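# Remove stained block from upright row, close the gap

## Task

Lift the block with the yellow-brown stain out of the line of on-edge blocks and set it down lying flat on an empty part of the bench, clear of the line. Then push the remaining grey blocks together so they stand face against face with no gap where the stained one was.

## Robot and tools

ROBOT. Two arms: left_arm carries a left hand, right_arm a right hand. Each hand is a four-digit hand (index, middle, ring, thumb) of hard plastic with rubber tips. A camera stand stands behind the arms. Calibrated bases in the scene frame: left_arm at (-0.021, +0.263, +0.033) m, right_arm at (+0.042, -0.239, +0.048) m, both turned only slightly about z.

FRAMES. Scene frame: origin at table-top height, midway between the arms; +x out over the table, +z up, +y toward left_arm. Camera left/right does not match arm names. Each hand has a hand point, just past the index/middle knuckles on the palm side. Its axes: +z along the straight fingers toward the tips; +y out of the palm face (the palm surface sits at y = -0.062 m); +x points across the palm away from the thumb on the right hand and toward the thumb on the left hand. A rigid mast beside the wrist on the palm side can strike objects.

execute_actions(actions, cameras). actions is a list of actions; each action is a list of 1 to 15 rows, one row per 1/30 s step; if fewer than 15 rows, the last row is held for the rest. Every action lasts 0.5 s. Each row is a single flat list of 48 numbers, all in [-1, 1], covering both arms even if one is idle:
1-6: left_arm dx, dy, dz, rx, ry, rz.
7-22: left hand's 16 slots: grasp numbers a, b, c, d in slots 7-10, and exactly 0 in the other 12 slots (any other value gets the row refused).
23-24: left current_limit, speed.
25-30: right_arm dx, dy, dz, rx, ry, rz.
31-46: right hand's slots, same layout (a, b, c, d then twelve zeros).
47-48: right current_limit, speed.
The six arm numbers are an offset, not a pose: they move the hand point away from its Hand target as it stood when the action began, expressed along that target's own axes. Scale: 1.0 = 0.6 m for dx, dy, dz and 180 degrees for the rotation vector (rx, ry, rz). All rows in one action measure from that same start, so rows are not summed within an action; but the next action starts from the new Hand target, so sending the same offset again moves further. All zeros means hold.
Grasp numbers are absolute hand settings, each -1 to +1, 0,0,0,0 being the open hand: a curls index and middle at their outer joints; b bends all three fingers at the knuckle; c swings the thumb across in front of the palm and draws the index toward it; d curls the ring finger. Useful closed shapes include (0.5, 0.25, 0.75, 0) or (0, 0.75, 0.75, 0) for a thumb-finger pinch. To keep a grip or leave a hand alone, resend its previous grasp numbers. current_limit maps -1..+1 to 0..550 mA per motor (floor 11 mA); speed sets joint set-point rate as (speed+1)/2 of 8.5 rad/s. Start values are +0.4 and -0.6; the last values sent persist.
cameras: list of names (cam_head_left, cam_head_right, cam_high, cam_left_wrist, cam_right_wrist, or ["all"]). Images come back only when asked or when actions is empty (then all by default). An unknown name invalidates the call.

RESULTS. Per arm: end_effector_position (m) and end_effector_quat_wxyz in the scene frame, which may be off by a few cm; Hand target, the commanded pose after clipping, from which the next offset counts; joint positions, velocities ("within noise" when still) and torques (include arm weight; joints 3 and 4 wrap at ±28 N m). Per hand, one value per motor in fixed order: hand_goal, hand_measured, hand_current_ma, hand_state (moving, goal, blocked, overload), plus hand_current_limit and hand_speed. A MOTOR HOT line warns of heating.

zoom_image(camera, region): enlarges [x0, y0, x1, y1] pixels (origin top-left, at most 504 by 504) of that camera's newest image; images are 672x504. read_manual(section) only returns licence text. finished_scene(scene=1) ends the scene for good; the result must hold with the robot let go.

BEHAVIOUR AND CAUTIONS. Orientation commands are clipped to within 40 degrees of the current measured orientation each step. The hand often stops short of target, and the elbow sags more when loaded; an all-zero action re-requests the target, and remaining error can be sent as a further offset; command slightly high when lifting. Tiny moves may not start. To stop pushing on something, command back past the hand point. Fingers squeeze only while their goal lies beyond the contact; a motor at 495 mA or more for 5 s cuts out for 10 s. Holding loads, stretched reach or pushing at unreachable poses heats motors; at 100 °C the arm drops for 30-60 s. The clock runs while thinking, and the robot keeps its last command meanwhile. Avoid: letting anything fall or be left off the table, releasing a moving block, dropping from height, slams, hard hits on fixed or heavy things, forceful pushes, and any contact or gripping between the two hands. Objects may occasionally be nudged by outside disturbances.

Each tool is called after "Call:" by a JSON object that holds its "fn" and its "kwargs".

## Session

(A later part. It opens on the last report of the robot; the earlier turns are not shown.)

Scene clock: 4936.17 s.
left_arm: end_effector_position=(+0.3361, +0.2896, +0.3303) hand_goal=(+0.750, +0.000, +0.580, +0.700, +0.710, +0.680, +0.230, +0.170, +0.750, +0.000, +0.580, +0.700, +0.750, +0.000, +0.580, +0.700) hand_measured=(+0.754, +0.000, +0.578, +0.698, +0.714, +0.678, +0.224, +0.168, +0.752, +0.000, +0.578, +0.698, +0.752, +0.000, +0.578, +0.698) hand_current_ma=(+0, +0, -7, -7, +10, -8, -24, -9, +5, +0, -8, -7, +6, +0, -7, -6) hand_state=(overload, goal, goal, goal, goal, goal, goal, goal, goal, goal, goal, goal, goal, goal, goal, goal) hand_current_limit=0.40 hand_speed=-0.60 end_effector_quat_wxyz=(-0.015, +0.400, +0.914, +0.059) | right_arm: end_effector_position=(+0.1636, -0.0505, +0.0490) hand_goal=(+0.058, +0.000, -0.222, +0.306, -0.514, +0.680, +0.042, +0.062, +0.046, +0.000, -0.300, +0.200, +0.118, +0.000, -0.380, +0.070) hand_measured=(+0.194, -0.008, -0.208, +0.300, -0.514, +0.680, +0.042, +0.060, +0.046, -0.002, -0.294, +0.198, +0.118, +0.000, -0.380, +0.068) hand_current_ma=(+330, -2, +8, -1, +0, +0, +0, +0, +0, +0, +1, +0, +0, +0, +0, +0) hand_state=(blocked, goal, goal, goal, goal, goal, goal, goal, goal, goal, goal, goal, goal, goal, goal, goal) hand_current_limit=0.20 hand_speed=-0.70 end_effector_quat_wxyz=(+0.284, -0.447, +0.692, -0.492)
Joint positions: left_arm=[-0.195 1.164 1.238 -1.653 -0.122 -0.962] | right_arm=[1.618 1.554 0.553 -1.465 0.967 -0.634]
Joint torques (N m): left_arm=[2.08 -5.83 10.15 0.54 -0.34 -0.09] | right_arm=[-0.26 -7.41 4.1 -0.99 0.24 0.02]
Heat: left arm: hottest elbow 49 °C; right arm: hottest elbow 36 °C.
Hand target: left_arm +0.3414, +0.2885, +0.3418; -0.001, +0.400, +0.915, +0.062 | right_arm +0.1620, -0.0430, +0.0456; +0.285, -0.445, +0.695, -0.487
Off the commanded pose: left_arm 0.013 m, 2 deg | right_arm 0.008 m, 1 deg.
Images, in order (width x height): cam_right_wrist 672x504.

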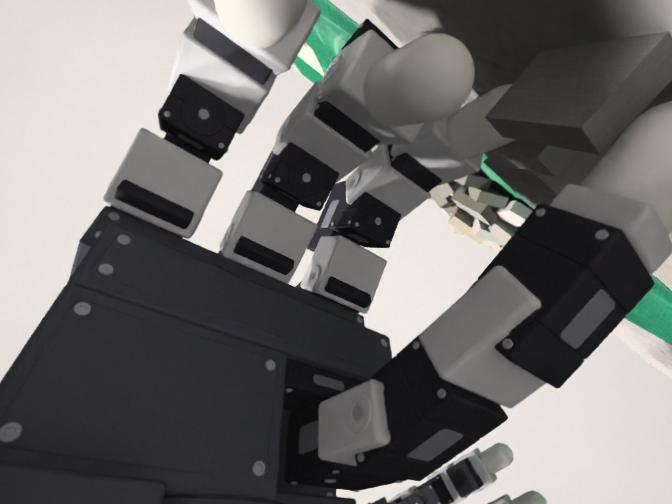

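Call:
{"fn": "execute_actions", "kwargs": {"actions": [[[0,0,0,0,0,0,0,0,0,0,0,0,0,0,0,0,0,0,0,0,0,0,0.4,-0.6,0,0,0,0,0,0,0.5,0.2,0.75,0.6,0,0,0,0,0,0,0,0,0,0,0,0,0.2,-0.7]],[[0,0,0,0,0,0,0,0,0,0,0,0,0,0,0,0,0,0,0,0,0,0,0.4,-0.6,0.0014,0.0038,-0.0097,0,0,0,0.5,0.1,0.75,0.6,0,0,0,0,0,0,0,0,0,0,0,0,0.2,-0.7]],[[0,0,0,0,0,0,0,0,0,0,0,0,0,0,0,0,0,0,0,0,0,0,0.4,-0.6,0.0082,0.0008,-0.0013,0.0014,-0.0362,-0.0141,0.5,0.1,0.75,0.6,0,0,0,0,0,0,0,0,0,0,0,0,0.2,-0.7]]], "cameras": ["cam_right_wrist","cam_left_wrist"]}}

Call:
{"fn": "zoom_image", "kwargs": {"camera": "cam_right_wrist", "region": [450, 0, 672, 167]}}

Call:
{"fn": "zoom_image", "kwargs": {"camera": "cam_left_wrist", "region": [510, 120, 610, 200]}}

Scene clock: 5016.70 s.
left_arm: end_effector_position=(+0.3361, +0.2896, +0.3303) hand_goal=(+0.750, +0.000, +0.580, +0.700, +0.710, +0.680, +0.230, +0.170, +0.750, +0.000, +0.580, +0.700, +0.750, +0.000, +0.580, +0.700) hand_measured=(+0.754, +0.000, +0.578, +0.698, +0.714, +0.678, +0.224, +0.168, +0.752, +0.000, +0.578, +0.698, +0.752, +0.000, +0.578, +0.698) hand_current_ma=(+0, +0, -7, -7, +10, -8, -24, -9, +5, +0, -8, -7, +6, +0, -7, -6) hand_state=(overload, goal, goal, goal, goal, goal, goal, goal, goal, goal, goal, goal, goal, goal, goal, goal) hand_current_limit=0.40 hand_speed=-0.60 end_effector_quat_wxyz=(-0.015, +0.400, +0.914, +0.059) | right_arm: end_effector_position=(+0.1541, -0.0472, +0.0461) hand_goal=(+0.462, +0.000, -0.312, +0.246, -0.514, +0.680, +0.042, +0.002, +0.570, +0.000, -0.240, +0.200, +0.568, +0.000, -0.380, +0.010) hand_measured=(+0.458, -0.002, -0.308, +0.250, -0.514, +0.680, +0.044, +0.004, +0.558, -0.002, -0.242, +0.198, +0.554, +0.000, -0.380, +0.014) hand_current_ma=(-1, +0, +1, +1, +0, +0, +0, +1, -6, +0, +0, +0, -8, +0, +0, +1) hand_state=(goal, goal, goal, goal, goal, goal, goal, goal, goal, goal, goal, goal, goal, goal, goal, goal) hand_current_limit=0.20 hand_speed=-0.70 end_effector_quat_wxyz=(+0.311, -0.484, +0.666, -0.474)
Joint positions: left_arm=[-0.195 1.164 1.238 -1.653 -0.122 -0.962] | right_arm=[1.681 1.525 0.517 -1.406 1.005 -0.693]
Joint torques (N m): left_arm=[2.02 -5.83 10.15 0.54 -0.33 -0.08] | right_arm=[-0.21 -9.11 2.91 -0.96 0.61 -0.09]
Heat: left arm: hottest elbow 49 °C; right arm: hottest elbow 36 °C.
Hand target: left_arm +0.3414, +0.2885, +0.3418; -0.001, +0.400, +0.915, +0.062 | right_arm +0.1530, -0.0450, +0.0457; +0.315, -0.487, +0.667, -0.468
Off the commanded pose: left_arm 0.013 m, 2 deg | right_arm 0.003 m, 1 deg.
Images, in order (width x height): cam_left_wrist 672x504, cam_right_wrist 672x504.

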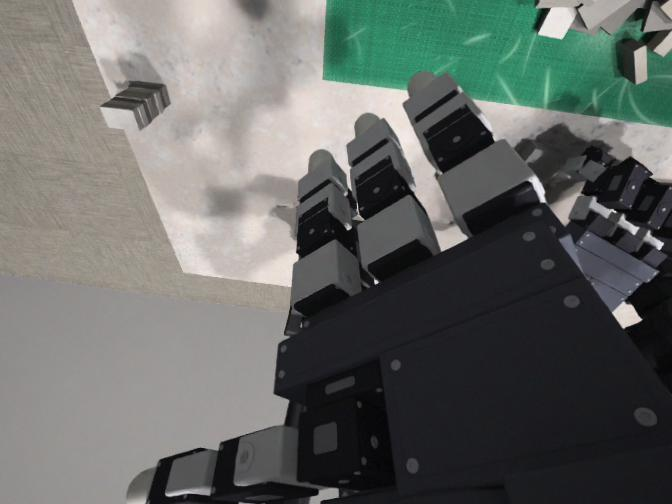

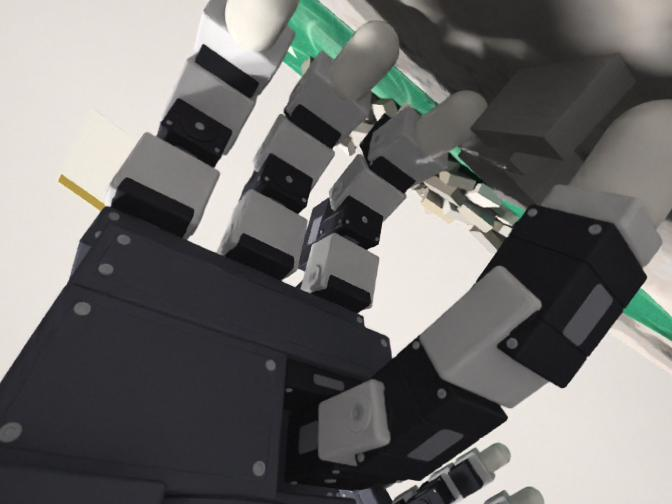

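Scaled by 2.270 from the camera's 672x504 image, which has a finer 960x720 frame.

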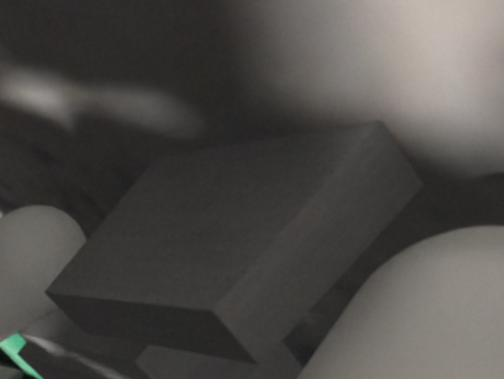

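Scaled by 5.040 from the camera's 672x504 image, which has a finer 960x720 frame.

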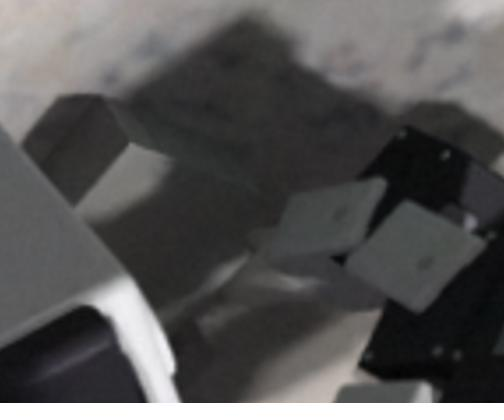

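Call:
{"fn": "execute_actions", "kwargs": {"actions": [[[0,0,0,0,0,0,0,0,0,0,0,0,0,0,0,0,0,0,0,0,0,0,0.4,-0.6,0,0,0,0,0,0,0.5,-0.25,0.75,0.6,0,0,0,0,0,0,0,0,0,0,0,0,0.2,-0.7]],[[0,0,0,0,0,0,0,0,0,0,0,0,0,0,0,0,0,0,0,0,0,0,0.4,-0.6,-0.0024,-0.0073,0.0185,0,0,0,0.5,-0.25,0.75,0.6,0,0,0,0,0,0,0,0,0,0,0,0,0.2,-0.7]]], "cameras": ["cam_right_wrist","cam_left_wrist"]}}

Call:
{"fn": "zoom_image", "kwargs": {"camera": "cam_right_wrist", "region": [450, 0, 672, 167]}}

Call:
{"fn": "zoom_image", "kwargs": {"camera": "cam_left_wrist", "region": [510, 120, 610, 200]}}

Scene clock: 5095.33 s.
left_arm: end_effector_position=(+0.3361, +0.2896, +0.3303) hand_goal=(+0.750, +0.000, +0.580, +0.700, +0.710, +0.680, +0.230, +0.170, +0.750, +0.000, +0.580, +0.700, +0.750, +0.000, +0.580, +0.700) hand_measured=(+0.754, +0.000, +0.578, +0.698, +0.714, +0.678, +0.224, +0.168, +0.752, +0.000, +0.578, +0.698, +0.752, +0.000, +0.578, +0.698) hand_current_ma=(+0, +0, -7, -7, +10, -8, -24, -9, +5, +0, -8, -7, +6, +0, -7, -6) hand_state=(overload, goal, goal, goal, goal, goal, goal, goal, goal, goal, goal, goal, goal, goal, goal, goal) hand_current_limit=0.40 hand_speed=-0.60 end_effector_quat_wxyz=(-0.015, +0.400, +0.914, +0.059) | right_arm: end_effector_position=(+0.1636, -0.0463, +0.0463) hand_goal=(+0.936, +0.000, -0.418, +0.176, -0.514, +0.680, +0.042, -0.068, +1.000, +0.000, -0.170, +0.200, +1.000, +0.000, -0.380, -0.060) hand_measured=(+0.918, -0.002, -0.416, +0.178, -0.512, +0.680, +0.046, -0.064, +0.982, -0.002, -0.174, +0.198, +0.978, +0.000, -0.380, -0.056) hand_current_ma=(-12, +0, +0, +0, +0, +0, +2, +1, -13, +0, -1, +0, -16, +0, +0, +1) hand_state=(goal, goal, goal, goal, goal, goal, goal, goal, goal, goal, goal, goal, blocked, goal, goal, goal) hand_current_limit=0.20 hand_speed=-0.70 end_effector_quat_wxyz=(+0.315, -0.487, +0.665, -0.470)
Joint positions: left_arm=[-0.195 1.164 1.238 -1.653 -0.122 -0.962] | right_arm=[1.639 1.5 0.506 -1.355 1.042 -0.762]
Joint torques (N m): left_arm=[2.08 -5.95 10.15 0.54 -0.33 -0.08] | right_arm=[-1.03 -8.88 2.76 -0.91 0.69 -0.11]
Heat: left arm: hottest elbow 49 °C; right arm: hottest elbow 34 °C.
Hand target: left_arm +0.3414, +0.2885, +0.3418; -0.001, +0.400, +0.915, +0.062 | right_arm +0.1648, -0.0475, +0.0457; +0.315, -0.487, +0.667, -0.468
Off the commanded pose: left_arm 0.013 m, 2 deg | right_arm 0.002 m, 0 deg.
Images, in order (width x height): cam_left_wrist 672x504, cam_right_wrist 672x504.

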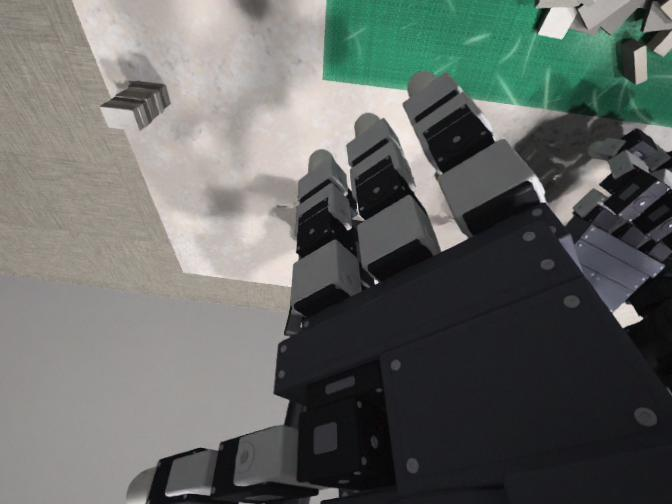

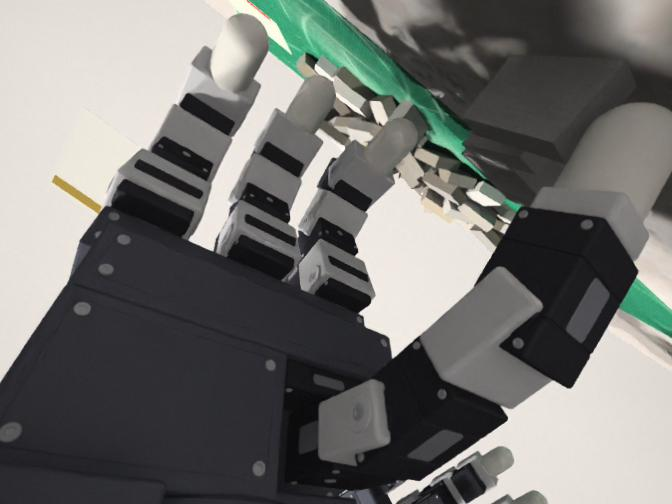

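Scaled by 2.270 from the camera's 672x504 image, which has a finer 960x720 frame.

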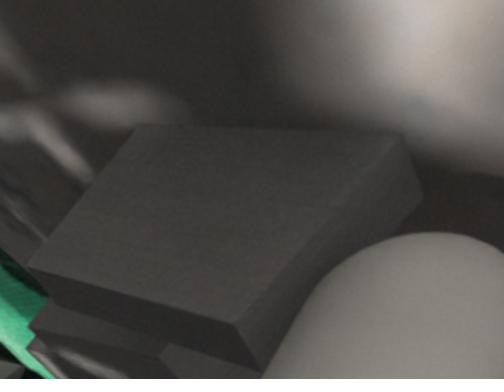

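Scaled by 5.040 from the camera's 672x504 image, which has a finer 960x720 frame.

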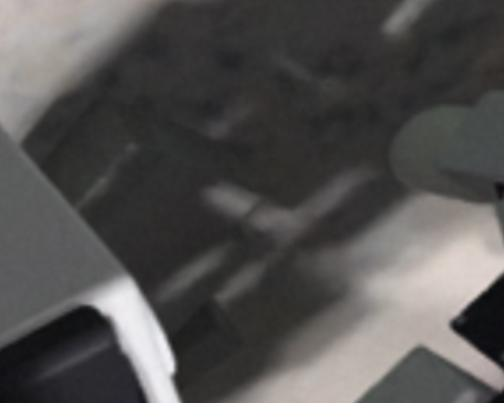

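Call:
{"fn": "execute_actions", "kwargs": {"actions": [[[0,0,0,0,0,0,0,0,0,0,0,0,0,0,0,0,0,0,0,0,0,0,0.4,-0.6,0.0125,0.0023,-0.0047,0,0,0,0.5,-0.25,0.75,0.6,0,0,0,0,0,0,0,0,0,0,0,0,0.2,-0.7]],[[0,0,0,0,0,0,0,0,0,0,0,0,0,0,0,0,0,0,0,0,0,0,0.4,-0.6,-0.003,-0.0087,0.0215,0,0,0,0.5,-0.25,0.75,0.6,0,0,0,0,0,0,0,0,0,0,0,0,0.2,-0.7]]], "cameras": ["cam_right_wrist"]}}

Call:
{"fn": "zoom_image", "kwargs": {"camera": "cam_right_wrist", "region": [450, 0, 672, 167]}}

Scene clock: 5115.27 s.
left_arm: end_effector_position=(+0.3361, +0.2896, +0.3303) hand_goal=(+0.750, +0.000, +0.580, +0.700, +0.710, +0.680, +0.230, +0.170, +0.750, +0.000, +0.580, +0.700, +0.750, +0.000, +0.580, +0.700) hand_measured=(+0.754, +0.000, +0.578, +0.698, +0.714, +0.678, +0.224, +0.168, +0.752, +0.000, +0.578, +0.698, +0.752, +0.000, +0.578, +0.698) hand_current_ma=(+0, +0, -7, -7, +10, -8, -24, -9, +5, +0, -8, -7, +6, +0, -7, -6) hand_state=(overload, goal, goal, goal, goal, goal, goal, goal, goal, goal, goal, goal, goal, goal, goal, goal) hand_current_limit=0.40 hand_speed=-0.60 end_effector_quat_wxyz=(-0.015, +0.400, +0.914, +0.059) | right_arm: end_effector_position=(+0.1720, -0.0558, +0.0463) hand_goal=(+0.936, +0.000, -0.418, +0.176, -0.514, +0.680, +0.042, -0.068, +1.000, +0.000, -0.170, +0.200, +1.000, +0.000, -0.380, -0.060) hand_measured=(+0.920, -0.002, -0.416, +0.178, -0.514, +0.680, +0.044, -0.066, +0.982, -0.002, -0.174, +0.198, +0.980, +0.000, -0.380, -0.056) hand_current_ma=(-11, +0, +0, +0, +0, +0, +1, +1, -12, +0, -1, +0, -15, +0, +0, +1) hand_state=(goal, goal, goal, goal, goal, goal, goal, goal, goal, goal, goal, goal, blocked, goal, goal, goal) hand_current_limit=0.20 hand_speed=-0.70 end_effector_quat_wxyz=(+0.314, -0.488, +0.665, -0.471)
Joint positions: left_arm=[-0.195 1.164 1.238 -1.653 -0.122 -0.962] | right_arm=[1.6 1.463 0.476 -1.311 1.068 -0.821]
Joint torques (N m): left_arm=[2.02 -5.77 10.15 0.53 -0.33 -0.08] | right_arm=[-0.85 -8.41 2.97 -0.79 0.74 -0.09]
Heat: left arm: hottest elbow 49 °C; right arm: hottest elbow 34 °C.
Hand target: left_arm +0.3414, +0.2885, +0.3418; -0.001, +0.400, +0.915, +0.062 | right_arm +0.1731, -0.0564, +0.0459; +0.315, -0.487, +0.667, -0.468
Off the commanded pose: left_arm 0.013 m, 2 deg | right_arm 0.001 m, 0 deg.
Images, in order (width x height): cam_right_wrist 672x504.

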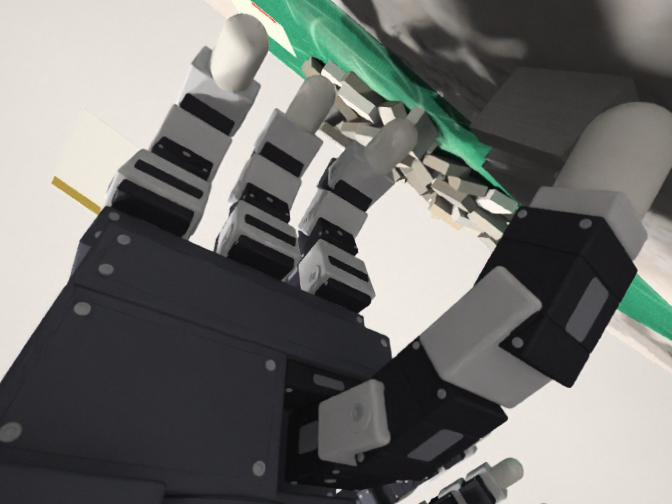

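Scaled by 2.270 from the camera's 672x504 image, which has a finer 960x720 frame.

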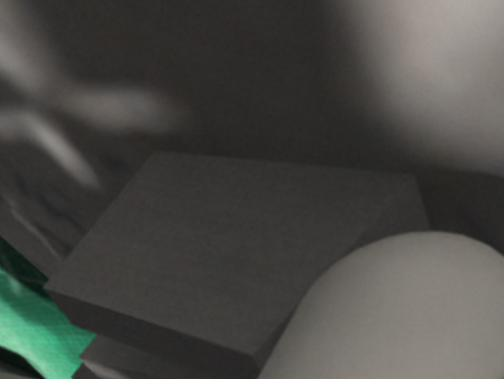

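Call:
{"fn": "execute_actions", "kwargs": {"actions": [[[0,0,0,0,0,0,0,0,0,0,0,0,0,0,0,0,0,0,0,0,0,0,0.4,-0.6,-0.0024,-0.0073,0.0185,0,0,0,0.5,-0.25,0.75,0.6,0,0,0,0,0,0,0,0,0,0,0,0,0.2,-0.7]]], "cameras": ["cam_right_wrist","cam_left_wrist"]}}

Call:
{"fn": "zoom_image", "kwargs": {"camera": "cam_right_wrist", "region": [450, 0, 672, 167]}}

Call:
{"fn": "zoom_image", "kwargs": {"camera": "cam_left_wrist", "region": [510, 120, 610, 200]}}

Scene clock: 5133.73 s.
left_arm: end_effector_position=(+0.3361, +0.2896, +0.3303) hand_goal=(+0.750, +0.000, +0.580, +0.700, +0.710, +0.680, +0.230, +0.170, +0.750, +0.000, +0.580, +0.700, +0.750, +0.000, +0.580, +0.700) hand_measured=(+0.754, +0.000, +0.578, +0.698, +0.714, +0.678, +0.224, +0.168, +0.752, +0.000, +0.578, +0.698, +0.752, +0.000, +0.578, +0.698) hand_current_ma=(+0, +0, -7, -7, +10, -8, -24, -9, +5, +0, -8, -7, +6, +0, -7, -6) hand_state=(overload, goal, goal, goal, goal, goal, goal, goal, goal, goal, goal, goal, goal, goal, goal, goal) hand_current_limit=0.40 hand_speed=-0.60 end_effector_quat_wxyz=(-0.015, +0.400, +0.914, +0.059) | right_arm: end_effector_position=(+0.1837, -0.0581, +0.0460) hand_goal=(+0.936, +0.000, -0.418, +0.176, -0.514, +0.680, +0.042, -0.068, +1.000, +0.000, -0.170, +0.200, +1.000, +0.000, -0.380, -0.060) hand_measured=(+0.920, -0.002, -0.416, +0.178, -0.514, +0.680, +0.044, -0.064, +0.982, -0.002, -0.174, +0.198, +0.980, +0.000, -0.380, -0.056) hand_current_ma=(-11, +0, +0, +0, +0, +0, +1, +1, -12, +0, -1, +0, -15, +0, +0, +1) hand_state=(goal, goal, goal, goal, goal, goal, goal, goal, goal, goal, goal, goal, blocked, goal, goal, goal) hand_current_limit=0.20 hand_speed=-0.70 end_effector_quat_wxyz=(+0.314, -0.488, +0.665, -0.471)
Joint positions: left_arm=[-0.195 1.164 1.238 -1.653 -0.122 -0.962] | right_arm=[1.543 1.433 0.461 -1.242 1.104 -0.917]
Joint torques (N m): left_arm=[2.08 -5.83 10.14 0.51 -0.34 -0.07] | right_arm=[-1.03 -8.23 3.22 -0.69 0.78 -0.09]
Heat: left arm: hottest elbow 49 °C; right arm: hottest elbow 34 °C.
Hand target: left_arm +0.3414, +0.2885, +0.3418; -0.001, +0.400, +0.915, +0.062 | right_arm +0.1848, -0.0590, +0.0458; +0.315, -0.487, +0.667, -0.468
Off the commanded pose: left_arm 0.013 m, 2 deg | right_arm 0.001 m, 0 deg.
Images, in order (width x height): cam_left_wrist 672x504, cam_right_wrist 672x504.

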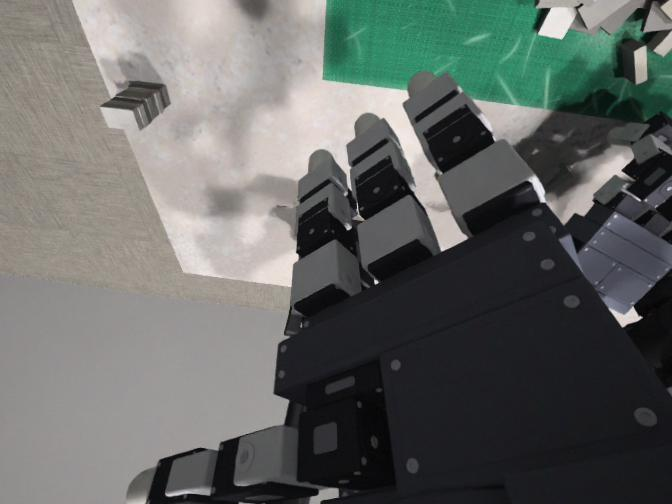

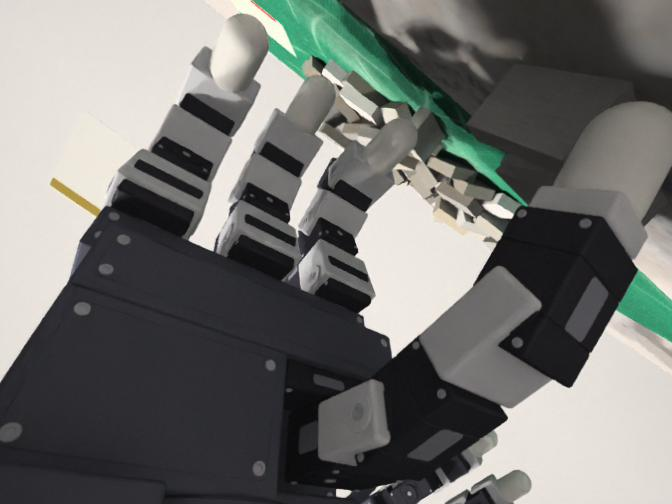

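Scaled by 2.270 from the camera's 672x504 image, which has a finer 960x720 frame.

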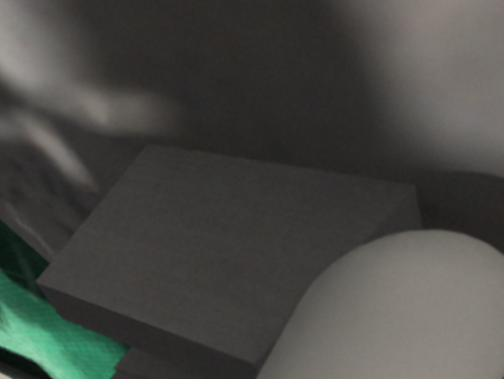

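Scaled by 5.040 from the camera's 672x504 image, which has a finer 960x720 frame.

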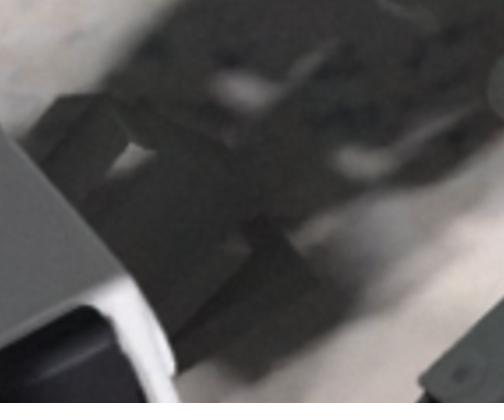

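Call:
{"fn": "execute_actions", "kwargs": {"actions": [[[0,0,0,0,0,0,0,0,0,0,0,0,0,0,0,0,0,0,0,0,0,0,0.4,-0.6,0.0097,-0.0482,-0.0287,0,0,0,0.5,-0.25,0.75,0.6,0,0,0,0,0,0,0,0,0,0,0,0,0.2,-0.7]],[[0,0,0,0,0,0,0,0,0,0,0,0,0,0,0,0,0,0,0,0,0,0,0.4,-0.6,-0.009,-0.093,0.054,0,0,0,0.5,-0.25,0.75,0.6,0,0,0,0,0,0,0,0,0,0,0,0,0.2,-0.7]],[[0,0,0,0,0,0,0,0,0,0,0,0,0,0,0,0,0,0,0,0,0,0,0.4,-0.6,-0.009,-0.093,0.054,0,0,0,0.5,-0.25,0.75,0.6,0,0,0,0,0,0,0,0,0,0,0,0,0.2,-0.7]]], "cameras": ["cam_head_left","cam_head_right","cam_left_wrist","cam_right_wrist"]}}

Call:
{"fn": "zoom_image", "kwargs": {"camera": "cam_head_left", "region": [350, 390, 420, 440]}}

Call:
{"fn": "zoom_image", "kwargs": {"camera": "cam_head_right", "region": [360, 395, 430, 445]}}

Call:
{"fn": "zoom_image", "kwargs": {"camera": "cam_left_wrist", "region": [510, 120, 610, 200]}}

Scene clock: 5167.50 s.
left_arm: end_effector_position=(+0.3361, +0.2896, +0.3303) hand_goal=(+0.750, +0.000, +0.580, +0.700, +0.710, +0.680, +0.230, +0.170, +0.750, +0.000, +0.580, +0.700, +0.750, +0.000, +0.580, +0.700) hand_measured=(+0.754, +0.000, +0.578, +0.698, +0.714, +0.678, +0.224, +0.168, +0.752, +0.000, +0.578, +0.698, +0.752, +0.000, +0.578, +0.698) hand_current_ma=(+0, +0, -7, -7, +10, -8, -24, -9, +5, +0, -8, -7, +6, +0, -7, -6) hand_state=(overload, goal, goal, goal, goal, goal, goal, goal, goal, goal, goal, goal, goal, goal, goal, goal) hand_current_limit=0.40 hand_speed=-0.60 end_effector_quat_wxyz=(-0.015, +0.400, +0.914, +0.059) | right_arm: end_effector_position=(+0.2767, -0.0804, +0.1608) hand_goal=(+0.936, +0.000, -0.418, +0.176, -0.514, +0.680, +0.042, -0.068, +1.000, +0.000, -0.170, +0.200, +1.000, +0.000, -0.380, -0.060) hand_measured=(+0.922, -0.002, -0.418, +0.178, -0.514, +0.680, +0.044, -0.066, +0.984, +0.000, -0.174, +0.198, +0.982, +0.000, -0.382, -0.056) hand_current_ma=(-7, +0, +0, +0, +0, +0, +0, +0, -9, +0, -1, +0, -11, +0, +0, +1) hand_state=(goal, goal, goal, goal, goal, goal, goal, goal, goal, goal, goal, goal, goal, goal, goal, goal) hand_current_limit=0.20 hand_speed=-0.70 end_effector_quat_wxyz=(+0.311, -0.482, +0.667, -0.476)
Joint positions: left_arm=[-0.195 1.164 1.238 -1.653 -0.122 -0.962] | right_arm=[1.093 0.888 0.503 -0.833 1.184 -1.995]
Joint torques (N m): left_arm=[2.02 -5.83 10.15 0.54 -0.33 -0.07] | right_arm=[-1.26 -4.54 8.23 0.84 0.71 -0.11]
Heat: left arm: hottest elbow 49 °C; right arm: hottest elbow 34 °C.
Hand target: left_arm +0.3414, +0.2885, +0.3418; -0.001, +0.400, +0.915, +0.062 | right_arm +0.2780, -0.0817, +0.1591; +0.315, -0.487, +0.667, -0.468
Off the commanded pose: left_arm 0.013 m, 2 deg | right_arm 0.002 m, 1 deg.
Images, in order (width x height): cam_head_left 672x504, cam_head_right 672x504, cam_left_wrist 672x504, cam_right_wrist 672x504.

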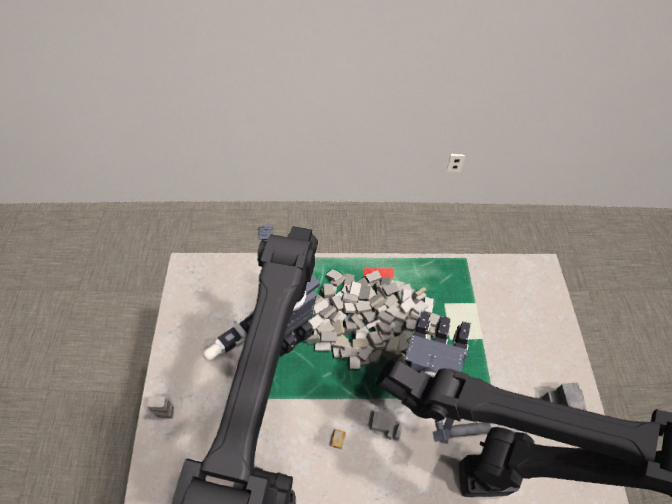

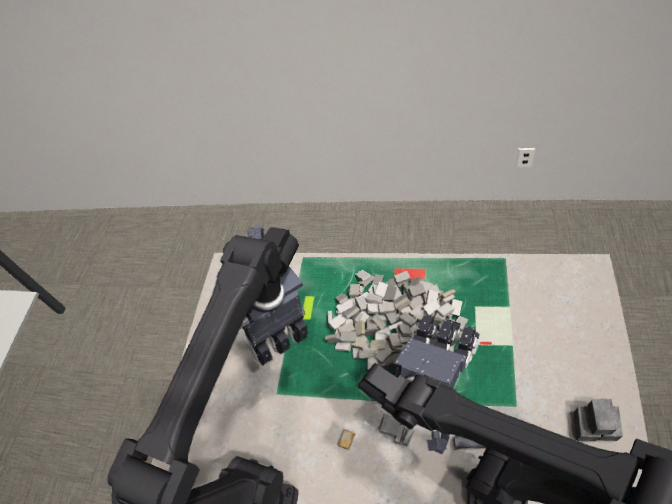

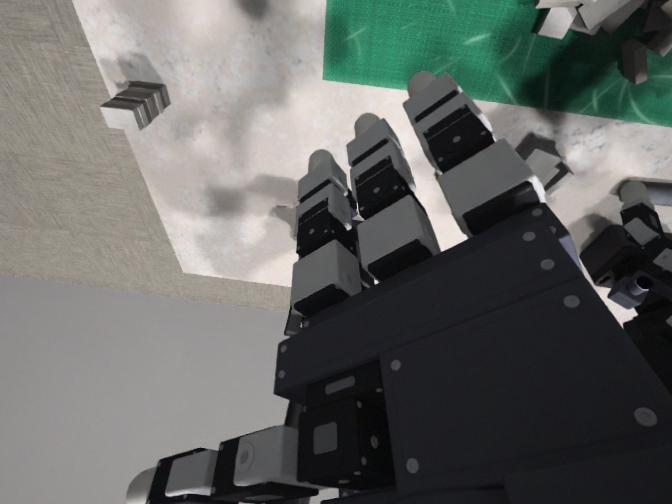

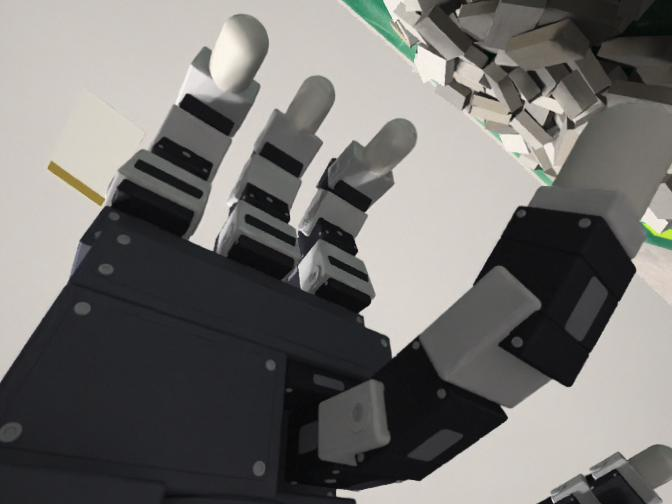

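Scaled by 7.200 from the camera's 672x504 image, which has a finer 960x720 frame.

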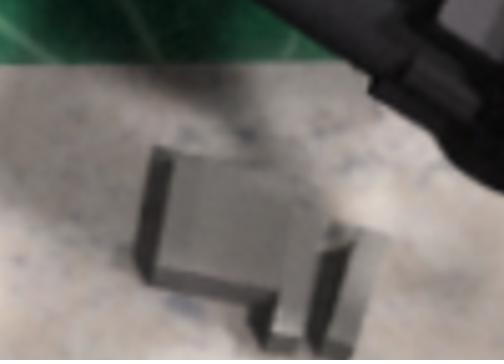

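Scaled by 7.200 from the camera's 672x504 image, which has a finer 960x720 frame.

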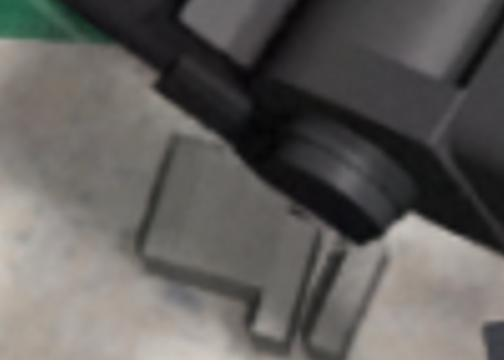

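Scaled by 5.040 from the camera's 672x504 image, which has a finer 960x720 frame.

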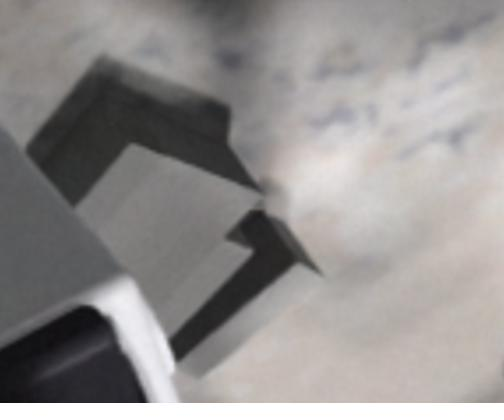

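Call:
{"fn": "execute_actions", "kwargs": {"actions": [[[0,0,0,0,0,0,0,0,0,0,0,0,0,0,0,0,0,0,0,0,0,0,0.4,-0.6,-0.0015,0.0868,-0.0435,0,0,0,0.5,-0.25,0.75,0.6,0,0,0,0,0,0,0,0,0,0,0,0,0.2,-0.7]],[[0,0,0,0,0,0,0,0,0,0,0,0,0,0,0,0,0,0,0,0,0,0,0.4,-0.6,-0.0043,0.0795,-0.0438,0,0,0,0.5,0.0,0.75,0.6,0,0,0,0,0,0,0,0,0,0,0,0,0.2,-0.7]],[[0,0,0,0,0,0,0,0,0,0,0,0,0,0,0,0,0,0,0,0,0,0,0.4,-0.6,-0.0045,0.0337,-0.0088,0,0,0,0.5,0.0,0.75,0.6,0,0,0,0,0,0,0,0,0,0,0,0,0.2,-0.7]]], "cameras": ["cam_right_wrist"]}}

Call:
{"fn": "zoom_image", "kwargs": {"camera": "cam_right_wrist", "region": [450, 0, 672, 167]}}

Scene clock: 5212.97 s.
left_arm: end_effector_position=(+0.3361, +0.2896, +0.3303) hand_goal=(+0.750, +0.000, +0.580, +0.700, +0.710, +0.680, +0.230, +0.170, +0.750, +0.000, +0.580, +0.700, +0.750, +0.000, +0.580, +0.700) hand_measured=(+0.754, +0.000, +0.578, +0.698, +0.714, +0.678, +0.224, +0.168, +0.752, +0.000, +0.578, +0.698, +0.752, +0.000, +0.578, +0.698) hand_current_ma=(+0, +0, -7, -7, +10, -8, -24, -9, +5, +0, -8, -7, +6, +0, -7, -6) hand_state=(overload, goal, goal, goal, goal, goal, goal, goal, goal, goal, goal, goal, goal, goal, goal, goal) hand_current_limit=0.40 hand_speed=-0.60 end_effector_quat_wxyz=(-0.015, +0.400, +0.914, +0.059) | right_arm: end_effector_position=(+0.1871, -0.0571, +0.0642) hand_goal=(+0.598, +0.000, -0.342, +0.226, -0.514, +0.680, +0.042, -0.018, +0.746, +0.000, -0.220, +0.200, +0.718, +0.000, -0.380, -0.010) hand_measured=(+0.594, -0.002, -0.344, +0.224, -0.514, +0.680, +0.042, -0.020, +0.740, +0.000, -0.218, +0.198, +0.712, +0.000, -0.382, -0.012) hand_current_ma=(-1, +0, +0, +0, +0, +0, +0, +0, -2, +0, +0, +0, -2, +0, +0, +0) hand_state=(goal, goal, goal, goal, goal, goal, goal, goal, goal, goal, goal, goal, goal, goal, goal, goal) hand_current_limit=0.20 hand_speed=-0.70 end_effector_quat_wxyz=(+0.312, -0.490, +0.664, -0.472)
Joint positions: left_arm=[-0.195 1.164 1.238 -1.653 -0.122 -0.962] | right_arm=[1.525 1.366 0.479 -1.298 1.113 -0.956]
Joint torques (N m): left_arm=[2.02 -5.83 10.13 0.55 -0.34 -0.07] | right_arm=[-0.15 -6.48 6.37 -1.59 0.58 0.11]
Heat: left arm: hottest elbow 49 °C; right arm: hottest elbow 38 °C.
Hand target: left_arm +0.3414, +0.2885, +0.3418; -0.001, +0.400, +0.915, +0.062 | right_arm +0.1869, -0.0470, +0.0682; +0.315, -0.487, +0.667, -0.468
Off the commanded pose: left_arm 0.013 m, 2 deg | right_arm 0.011 m, 1 deg.
Images, in order (width x height): cam_right_wrist 672x504.

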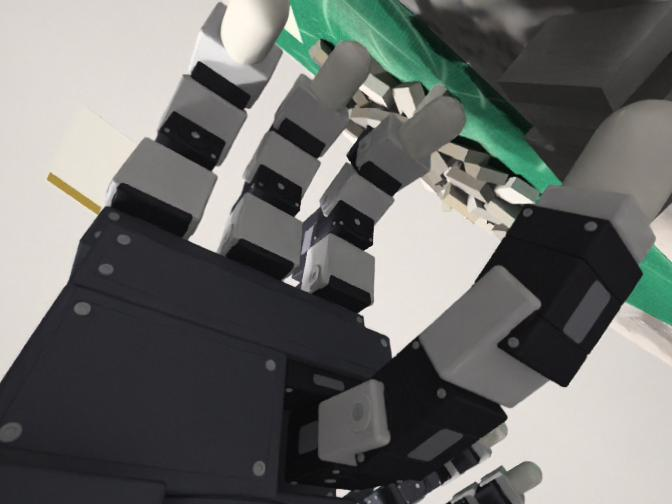

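Scaled by 2.270 from the camera's 672x504 image, which has a finer 960x720 frame.

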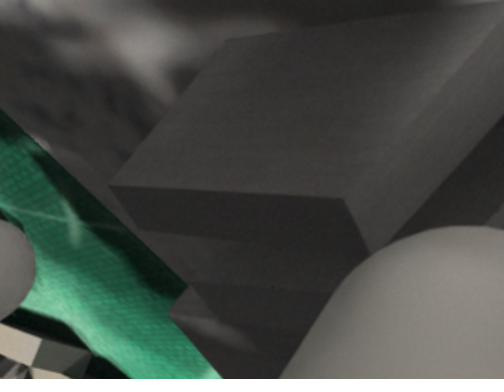

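Call:
{"fn": "execute_actions", "kwargs": {"actions": [[[0,0,0,0,0,0,0,0,0,0,0,0,0,0,0,0,0,0,0,0,0,0,0.4,-0.6,0,0.0128,0.0062,0,0,0,0.5,0.0,0.75,0.6,0,0,0,0,0,0,0,0,0,0,0,0,0.2,-0.7]],[[0,0,0,0,0,0,0,0,0,0,0,0,0,0,0,0,0,0,0,0,0,0,0.4,-0.6,0,0.0128,0.0062,0,0,0,0.5,0.0,0.75,0.6,0,0,0,0,0,0,0,0,0,0,0,0,0.2,-0.7]]], "cameras": ["cam_right_wrist"]}}

Call:
{"fn": "zoom_image", "kwargs": {"camera": "cam_right_wrist", "region": [450, 0, 672, 167]}}

Scene clock: 5229.93 s.
left_arm: end_effector_position=(+0.3361, +0.2896, +0.3303) hand_goal=(+0.750, +0.000, +0.580, +0.700, +0.710, +0.680, +0.230, +0.170, +0.750, +0.000, +0.580, +0.700, +0.750, +0.000, +0.580, +0.700) hand_measured=(+0.754, +0.000, +0.578, +0.698, +0.714, +0.678, +0.224, +0.168, +0.752, +0.000, +0.578, +0.698, +0.752, +0.000, +0.578, +0.698) hand_current_ma=(+0, +0, -7, -7, +10, -8, -24, -9, +5, +0, -8, -7, +6, +0, -7, -6) hand_state=(overload, goal, goal, goal, goal, goal, goal, goal, goal, goal, goal, goal, goal, goal, goal, goal) hand_current_limit=0.40 hand_speed=-0.60 end_effector_quat_wxyz=(-0.015, +0.400, +0.914, +0.059) | right_arm: end_effector_position=(+0.1875, -0.0530, +0.0532) hand_goal=(+0.598, +0.000, -0.342, +0.226, -0.514, +0.680, +0.042, -0.018, +0.746, +0.000, -0.220, +0.200, +0.718, +0.000, -0.380, -0.010) hand_measured=(+0.594, -0.002, -0.344, +0.224, -0.514, +0.680, +0.042, -0.020, +0.740, +0.000, -0.218, +0.198, +0.712, +0.000, -0.382, -0.012) hand_current_ma=(-1, +0, +0, +0, +0, +0, +0, +0, -2, +0, +0, +0, -2, +0, +0, +0) hand_state=(goal, goal, goal, goal, goal, goal, goal, goal, goal, goal, goal, goal, goal, goal, goal, goal) hand_current_limit=0.20 hand_speed=-0.70 end_effector_quat_wxyz=(+0.312, -0.490, +0.664, -0.471)
Joint positions: left_arm=[-0.195 1.164 1.238 -1.653 -0.122 -0.962] | right_arm=[1.525 1.413 0.479 -1.251 1.113 -0.955]
Joint torques (N m): left_arm=[2.08 -5.83 10.15 0.53 -0.33 -0.08] | right_arm=[-0.56 -6.18 4.55 -0.59 0.69 0.06]
Heat: left arm: hottest elbow 49 °C; right arm: hottest elbow 37 °C.
Hand target: left_arm +0.3414, +0.2885, +0.3418; -0.001, +0.400, +0.915, +0.062 | right_arm +0.1880, -0.0481, +0.0512; +0.315, -0.487, +0.667, -0.468
Off the commanded pose: left_arm 0.013 m, 2 deg | right_arm 0.005 m, 1 deg.
Images, in order (width x height): cam_right_wrist 672x504.

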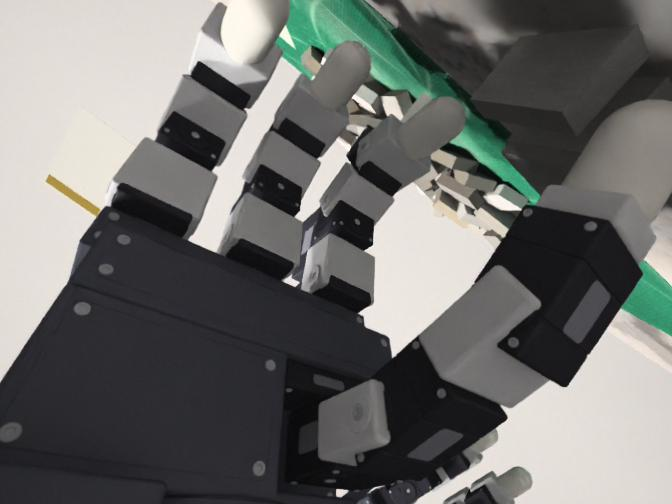

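Scaled by 2.270 from the camera's 672x504 image, which has a finer 960x720 frame.

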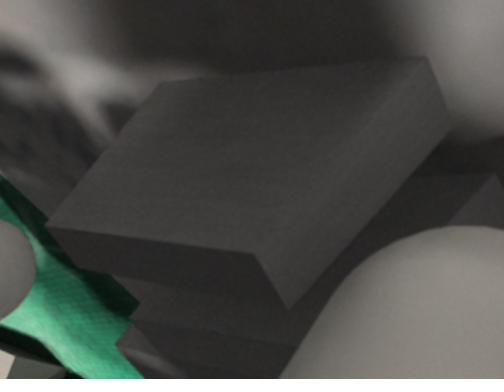

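Call:
{"fn": "execute_actions", "kwargs": {"actions": [[[0,0,0,0,0,0,0,0,0,0,0,0,0,0,0,0,0,0,0,0,0,0,0.4,-0.6,0.0008,0.0098,0.0044,0,0,0,0.5,0.08,0.75,0.6,0,0,0,0,0,0,0,0,0,0,0,0,0.2,-0.7]],[[0,0,0,0,0,0,0,0,0,0,0,0,0,0,0,0,0,0,0,0,0,0,0.4,-0.6,0,0,0,0,0,0,0.5,0.16,0.75,0.6,0,0,0,0,0,0,0,0,0,0,0,0,0.2,-0.7]],[[0,0,0,0,0,0,0,0,0,0,0,0,0,0,0,0,0,0,0,0,0,0,0.4,-0.6,0,0,0,0,0,0,0.5,0.23,0.75,0.6,0,0,0,0,0,0,0,0,0,0,0,0,0.2,-0.7]]], "cameras": ["cam_right_wrist"]}}

Call:
{"fn": "zoom_image", "kwargs": {"camera": "cam_right_wrist", "region": [450, 0, 672, 167]}}

Scene clock: 5242.27 s.
left_arm: end_effector_position=(+0.3361, +0.2896, +0.3303) hand_goal=(+0.750, +0.000, +0.580, +0.700, +0.710, +0.680, +0.230, +0.170, +0.750, +0.000, +0.580, +0.700, +0.750, +0.000, +0.580, +0.700) hand_measured=(+0.754, +0.000, +0.578, +0.698, +0.714, +0.678, +0.224, +0.168, +0.752, +0.000, +0.578, +0.698, +0.752, +0.000, +0.578, +0.698) hand_current_ma=(+0, +0, -7, -7, +10, -8, -24, -9, +5, +0, -8, -7, +6, +0, -7, -6) hand_state=(overload, goal, goal, goal, goal, goal, goal, goal, goal, goal, goal, goal, goal, goal, goal, goal) hand_current_limit=0.40 hand_speed=-0.60 end_effector_quat_wxyz=(-0.015, +0.400, +0.914, +0.059) | right_arm: end_effector_position=(+0.1878, -0.0495, +0.0483) hand_goal=(+0.288, +0.000, -0.274, +0.272, -0.514, +0.680, +0.042, +0.028, +0.342, +0.000, -0.266, +0.200, +0.372, +0.000, -0.380, +0.036) hand_measured=(+0.294, -0.002, -0.270, +0.272, -0.514, +0.680, +0.042, +0.026, +0.340, +0.000, -0.262, +0.198, +0.370, +0.000, -0.382, +0.034) hand_current_ma=(+2, +0, +1, +0, +0, +0, +0, +0, +0, +0, +1, +0, +0, +0, +0, +0) hand_state=(goal, goal, goal, goal, goal, goal, goal, goal, goal, goal, goal, goal, goal, goal, goal, goal) hand_current_limit=0.20 hand_speed=-0.70 end_effector_quat_wxyz=(+0.315, -0.488, +0.666, -0.468)
Joint positions: left_arm=[-0.195 1.164 1.238 -1.653 -0.122 -0.962] | right_arm=[1.525 1.431 0.479 -1.222 1.113 -0.955]
Joint torques (N m): left_arm=[2.02 -5.89 10.13 0.54 -0.33 -0.08] | right_arm=[-0.62 -6.42 3.88 -0.58 0.65 0.05]
Heat: left arm: hottest elbow 49 °C; right arm: hottest elbow 36 °C.
Hand target: left_arm +0.3414, +0.2885, +0.3418; -0.001, +0.400, +0.915, +0.062 | right_arm +0.1881, -0.0488, +0.0448; +0.315, -0.487, +0.667, -0.468
Off the commanded pose: left_arm 0.013 m, 2 deg | right_arm 0.004 m, 0 deg.
Images, in order (width x height): cam_right_wrist 672x504.

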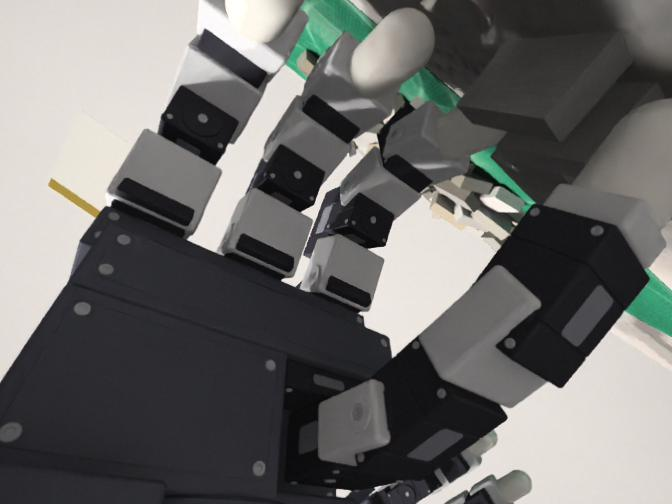

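Scaled by 2.270 from the camera's 672x504 image, which has a finer 960x720 frame.

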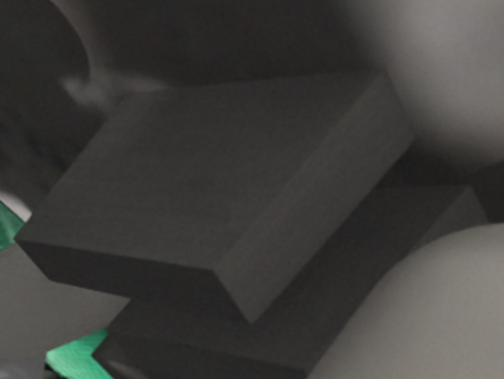

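Call:
{"fn": "execute_actions", "kwargs": {"actions": [[[0,0,0,0,0,0,0,0,0,0,0,0,0,0,0,0,0,0,0,0,0,0,0.4,-0.6,0,0,0,0,0,0,0.5,0.28,0.75,0.6,0,0,0,0,0,0,0,0,0,0,0,0,0.2,-0.7]],[[0,0,0,0,0,0,0,0,0,0,0,0,0,0,0,0,0,0,0,0,0,0,0.4,-0.6,0,0,0,0,0,0,0.5,0.32,0.75,0.6,0,0,0,0,0,0,0,0,0,0,0,0,0.2,-0.7]]], "cameras": ["cam_right_wrist"]}}

Call:
{"fn": "zoom_image", "kwargs": {"camera": "cam_right_wrist", "region": [450, 0, 672, 167]}}

Scene clock: 5249.97 s.
left_arm: end_effector_position=(+0.3361, +0.2896, +0.3303) hand_goal=(+0.750, +0.000, +0.580, +0.700, +0.710, +0.680, +0.230, +0.170, +0.750, +0.000, +0.580, +0.700, +0.750, +0.000, +0.580, +0.700) hand_measured=(+0.754, +0.000, +0.578, +0.698, +0.714, +0.678, +0.224, +0.168, +0.752, +0.000, +0.578, +0.698, +0.752, +0.000, +0.578, +0.698) hand_current_ma=(+0, +0, -7, -7, +10, -8, -24, -9, +5, +0, -8, -7, +6, +0, -7, -6) hand_state=(overload, goal, goal, goal, goal, goal, goal, goal, goal, goal, goal, goal, goal, goal, goal, goal) hand_current_limit=0.40 hand_speed=-0.60 end_effector_quat_wxyz=(-0.015, +0.400, +0.914, +0.059) | right_arm: end_effector_position=(+0.1887, -0.0492, +0.0489) hand_goal=(+0.166, +0.000, -0.246, +0.290, -0.514, +0.680, +0.042, +0.046, +0.186, +0.000, -0.284, +0.200, +0.238, +0.000, -0.380, +0.054) hand_measured=(+0.232, -0.002, -0.234, +0.290, -0.514, +0.680, +0.042, +0.044, +0.186, +0.000, -0.280, +0.198, +0.236, +0.000, -0.382, +0.052) hand_current_ma=(+114, +0, +6, +0, +0, +0, +0, +0, +0, +0, +1, +0, +0, +0, +0, +0) hand_state=(blocked, goal, goal, goal, goal, goal, goal, goal, goal, goal, goal, goal, goal, goal, goal, goal) hand_current_limit=0.20 hand_speed=-0.70 end_effector_quat_wxyz=(+0.317, -0.488, +0.664, -0.469)
Joint positions: left_arm=[-0.195 1.164 1.238 -1.653 -0.122 -0.962] | right_arm=[1.525 1.431 0.479 -1.222 1.119 -0.955]
Joint torques (N m): left_arm=[1.96 -5.83 10.14 0.55 -0.33 -0.08] | right_arm=[-0.5 -6.53 3.93 -0.62 0.42 0.04]
Heat: left arm: hottest elbow 49 °C; right arm: hottest elbow 36 °C.
Hand target: left_arm +0.3414, +0.2885, +0.3418; -0.001, +0.400, +0.915, +0.062 | right_arm +0.1881, -0.0488, +0.0448; +0.315, -0.487, +0.667, -0.468
Off the commanded pose: left_arm 0.013 m, 2 deg | right_arm 0.004 m, 0 deg.
Images, in order (width x height): cam_right_wrist 672x504.

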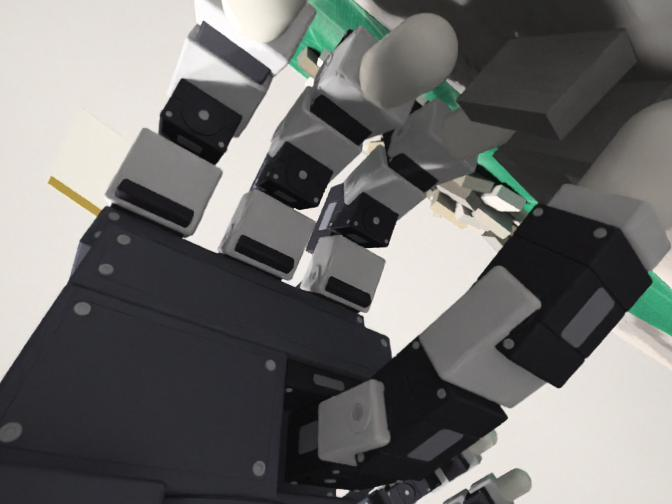

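Scaled by 2.270 from the camera's 672x504 image, which has a finer 960x720 frame.

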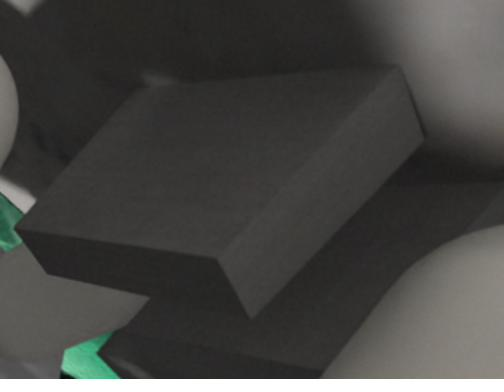

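Call:
{"fn": "execute_actions", "kwargs": {"actions": [[[0,0,0,0,0,0,0,0,0,0,0,0,0,0,0,0,0,0,0,0,0,0,0.4,-0.6,0,0,0,0,0,0,0.5,0.1,0.75,0.6,0,0,0,0,0,0,0,0,0,0,0,0,0.2,-0.7]],[[0,0,0,0,0,0,0,0,0,0,0,0,0,0,0,0,0,0,0,0,0,0,0.4,-0.6,0.005,-0.0468,-0.0172,0,0,0,0.5,0.1,0.75,0.6,0,0,0,0,0,0,0,0,0,0,0,0,0.2,-0.7]],[[0,0,0,0,0,0,0,0,0,0,0,0,0,0,0,0,0,0,0,0,0,0,0.4,-0.6,0.03,-0.0157,0.043,0.0017,-0.045,-0.0176,0.5,0.43,0.75,0.6,0,0,0,0,0,0,0,0,0,0,0,0,0.2,-0.7]]], "cameras": ["cam_right_wrist","cam_left_wrist"]}}

Call:
{"fn": "zoom_image", "kwargs": {"camera": "cam_right_wrist", "region": [450, 0, 672, 167]}}

Call:
{"fn": "zoom_image", "kwargs": {"camera": "cam_left_wrist", "region": [510, 120, 610, 200]}}

Scene clock: 5302.43 s.
left_arm: end_effector_position=(+0.3361, +0.2896, +0.3303) hand_goal=(+0.750, +0.000, +0.580, +0.700, +0.710, +0.680, +0.230, +0.170, +0.750, +0.000, +0.580, +0.700, +0.750, +0.000, +0.580, +0.700) hand_measured=(+0.754, +0.000, +0.578, +0.698, +0.714, +0.678, +0.224, +0.168, +0.752, +0.000, +0.578, +0.698, +0.752, +0.000, +0.578, +0.698) hand_current_ma=(+0, +0, -7, -7, +10, -8, -24, -9, +5, +0, -8, -7, +6, +0, -7, -6) hand_state=(overload, goal, goal, goal, goal, goal, goal, goal, goal, goal, goal, goal, goal, goal, goal, goal) hand_current_limit=0.40 hand_speed=-0.60 end_effector_quat_wxyz=(-0.015, +0.400, +0.914, +0.059) | right_arm: end_effector_position=(+0.2070, -0.0752, +0.0762) hand_goal=(+0.018, +0.000, -0.214, +0.312, -0.514, +0.680, +0.042, +0.068, -0.008, +0.000, -0.306, +0.200, +0.072, +0.000, -0.380, +0.076) hand_measured=(+0.018, -0.002, -0.216, +0.310, -0.514, +0.680, +0.044, +0.066, -0.006, +0.000, -0.302, +0.198, +0.072, +0.000, -0.382, +0.074) hand_current_ma=(+0, +0, +0, +0, +0, +0, +0, +0, +0, +0, +1, +0, +0, +0, +0, +0) hand_state=(goal, goal, goal, goal, goal, goal, goal, goal, goal, goal, goal, goal, goal, goal, goal, goal) hand_current_limit=0.20 hand_speed=-0.70 end_effector_quat_wxyz=(+0.351, -0.532, +0.625, -0.450)
Joint positions: left_arm=[-0.195 1.164 1.238 -1.653 -0.122 -0.962] | right_arm=[1.423 1.047 0.333 -0.933 1.214 -1.534]
Joint torques (N m): left_arm=[2.08 -5.95 10.13 0.55 -0.33 -0.08] | right_arm=[-1.26 -4.48 6 0.14 0.65 -0.11]
Heat: left arm: hottest elbow 49 °C; right arm: hottest elbow 35 °C.
Hand target: left_arm +0.3414, +0.2885, +0.3418; -0.001, +0.400, +0.915, +0.062 | right_arm +0.2080, -0.0769, +0.0748; +0.349, -0.536, +0.628, -0.443
Off the commanded pose: left_arm 0.013 m, 2 deg | right_arm 0.002 m, 1 deg.
Images, in order (width x height): cam_left_wrist 672x504, cam_right_wrist 672x504.

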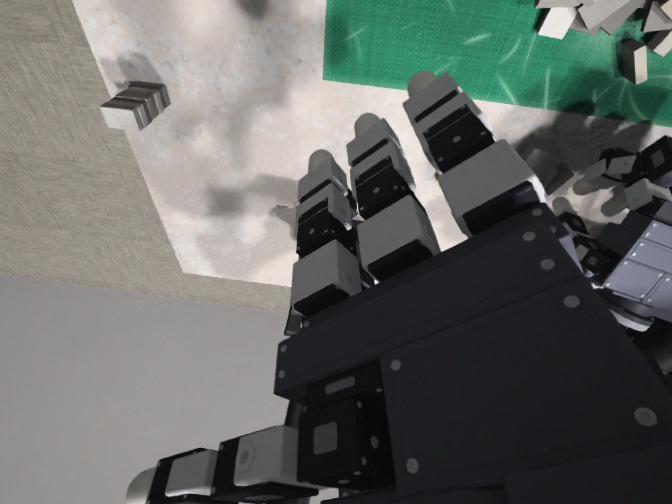

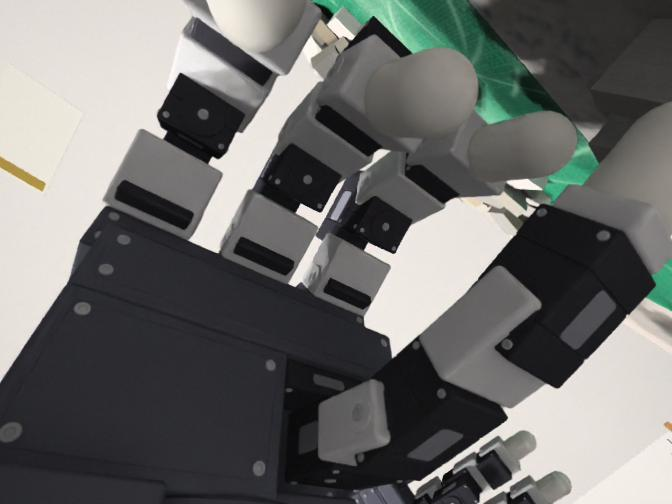

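Scaled by 2.270 from the camera's 672x504 image, which has a finer 960x720 frame.

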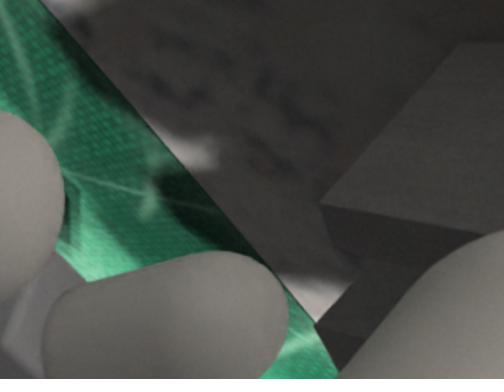

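Scaled by 5.040 from the camera's 672x504 image, which has a finer 960x720 frame.

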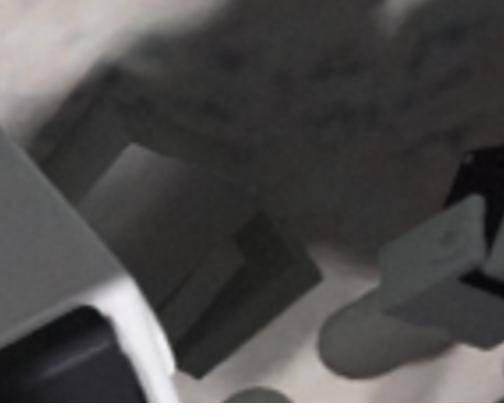

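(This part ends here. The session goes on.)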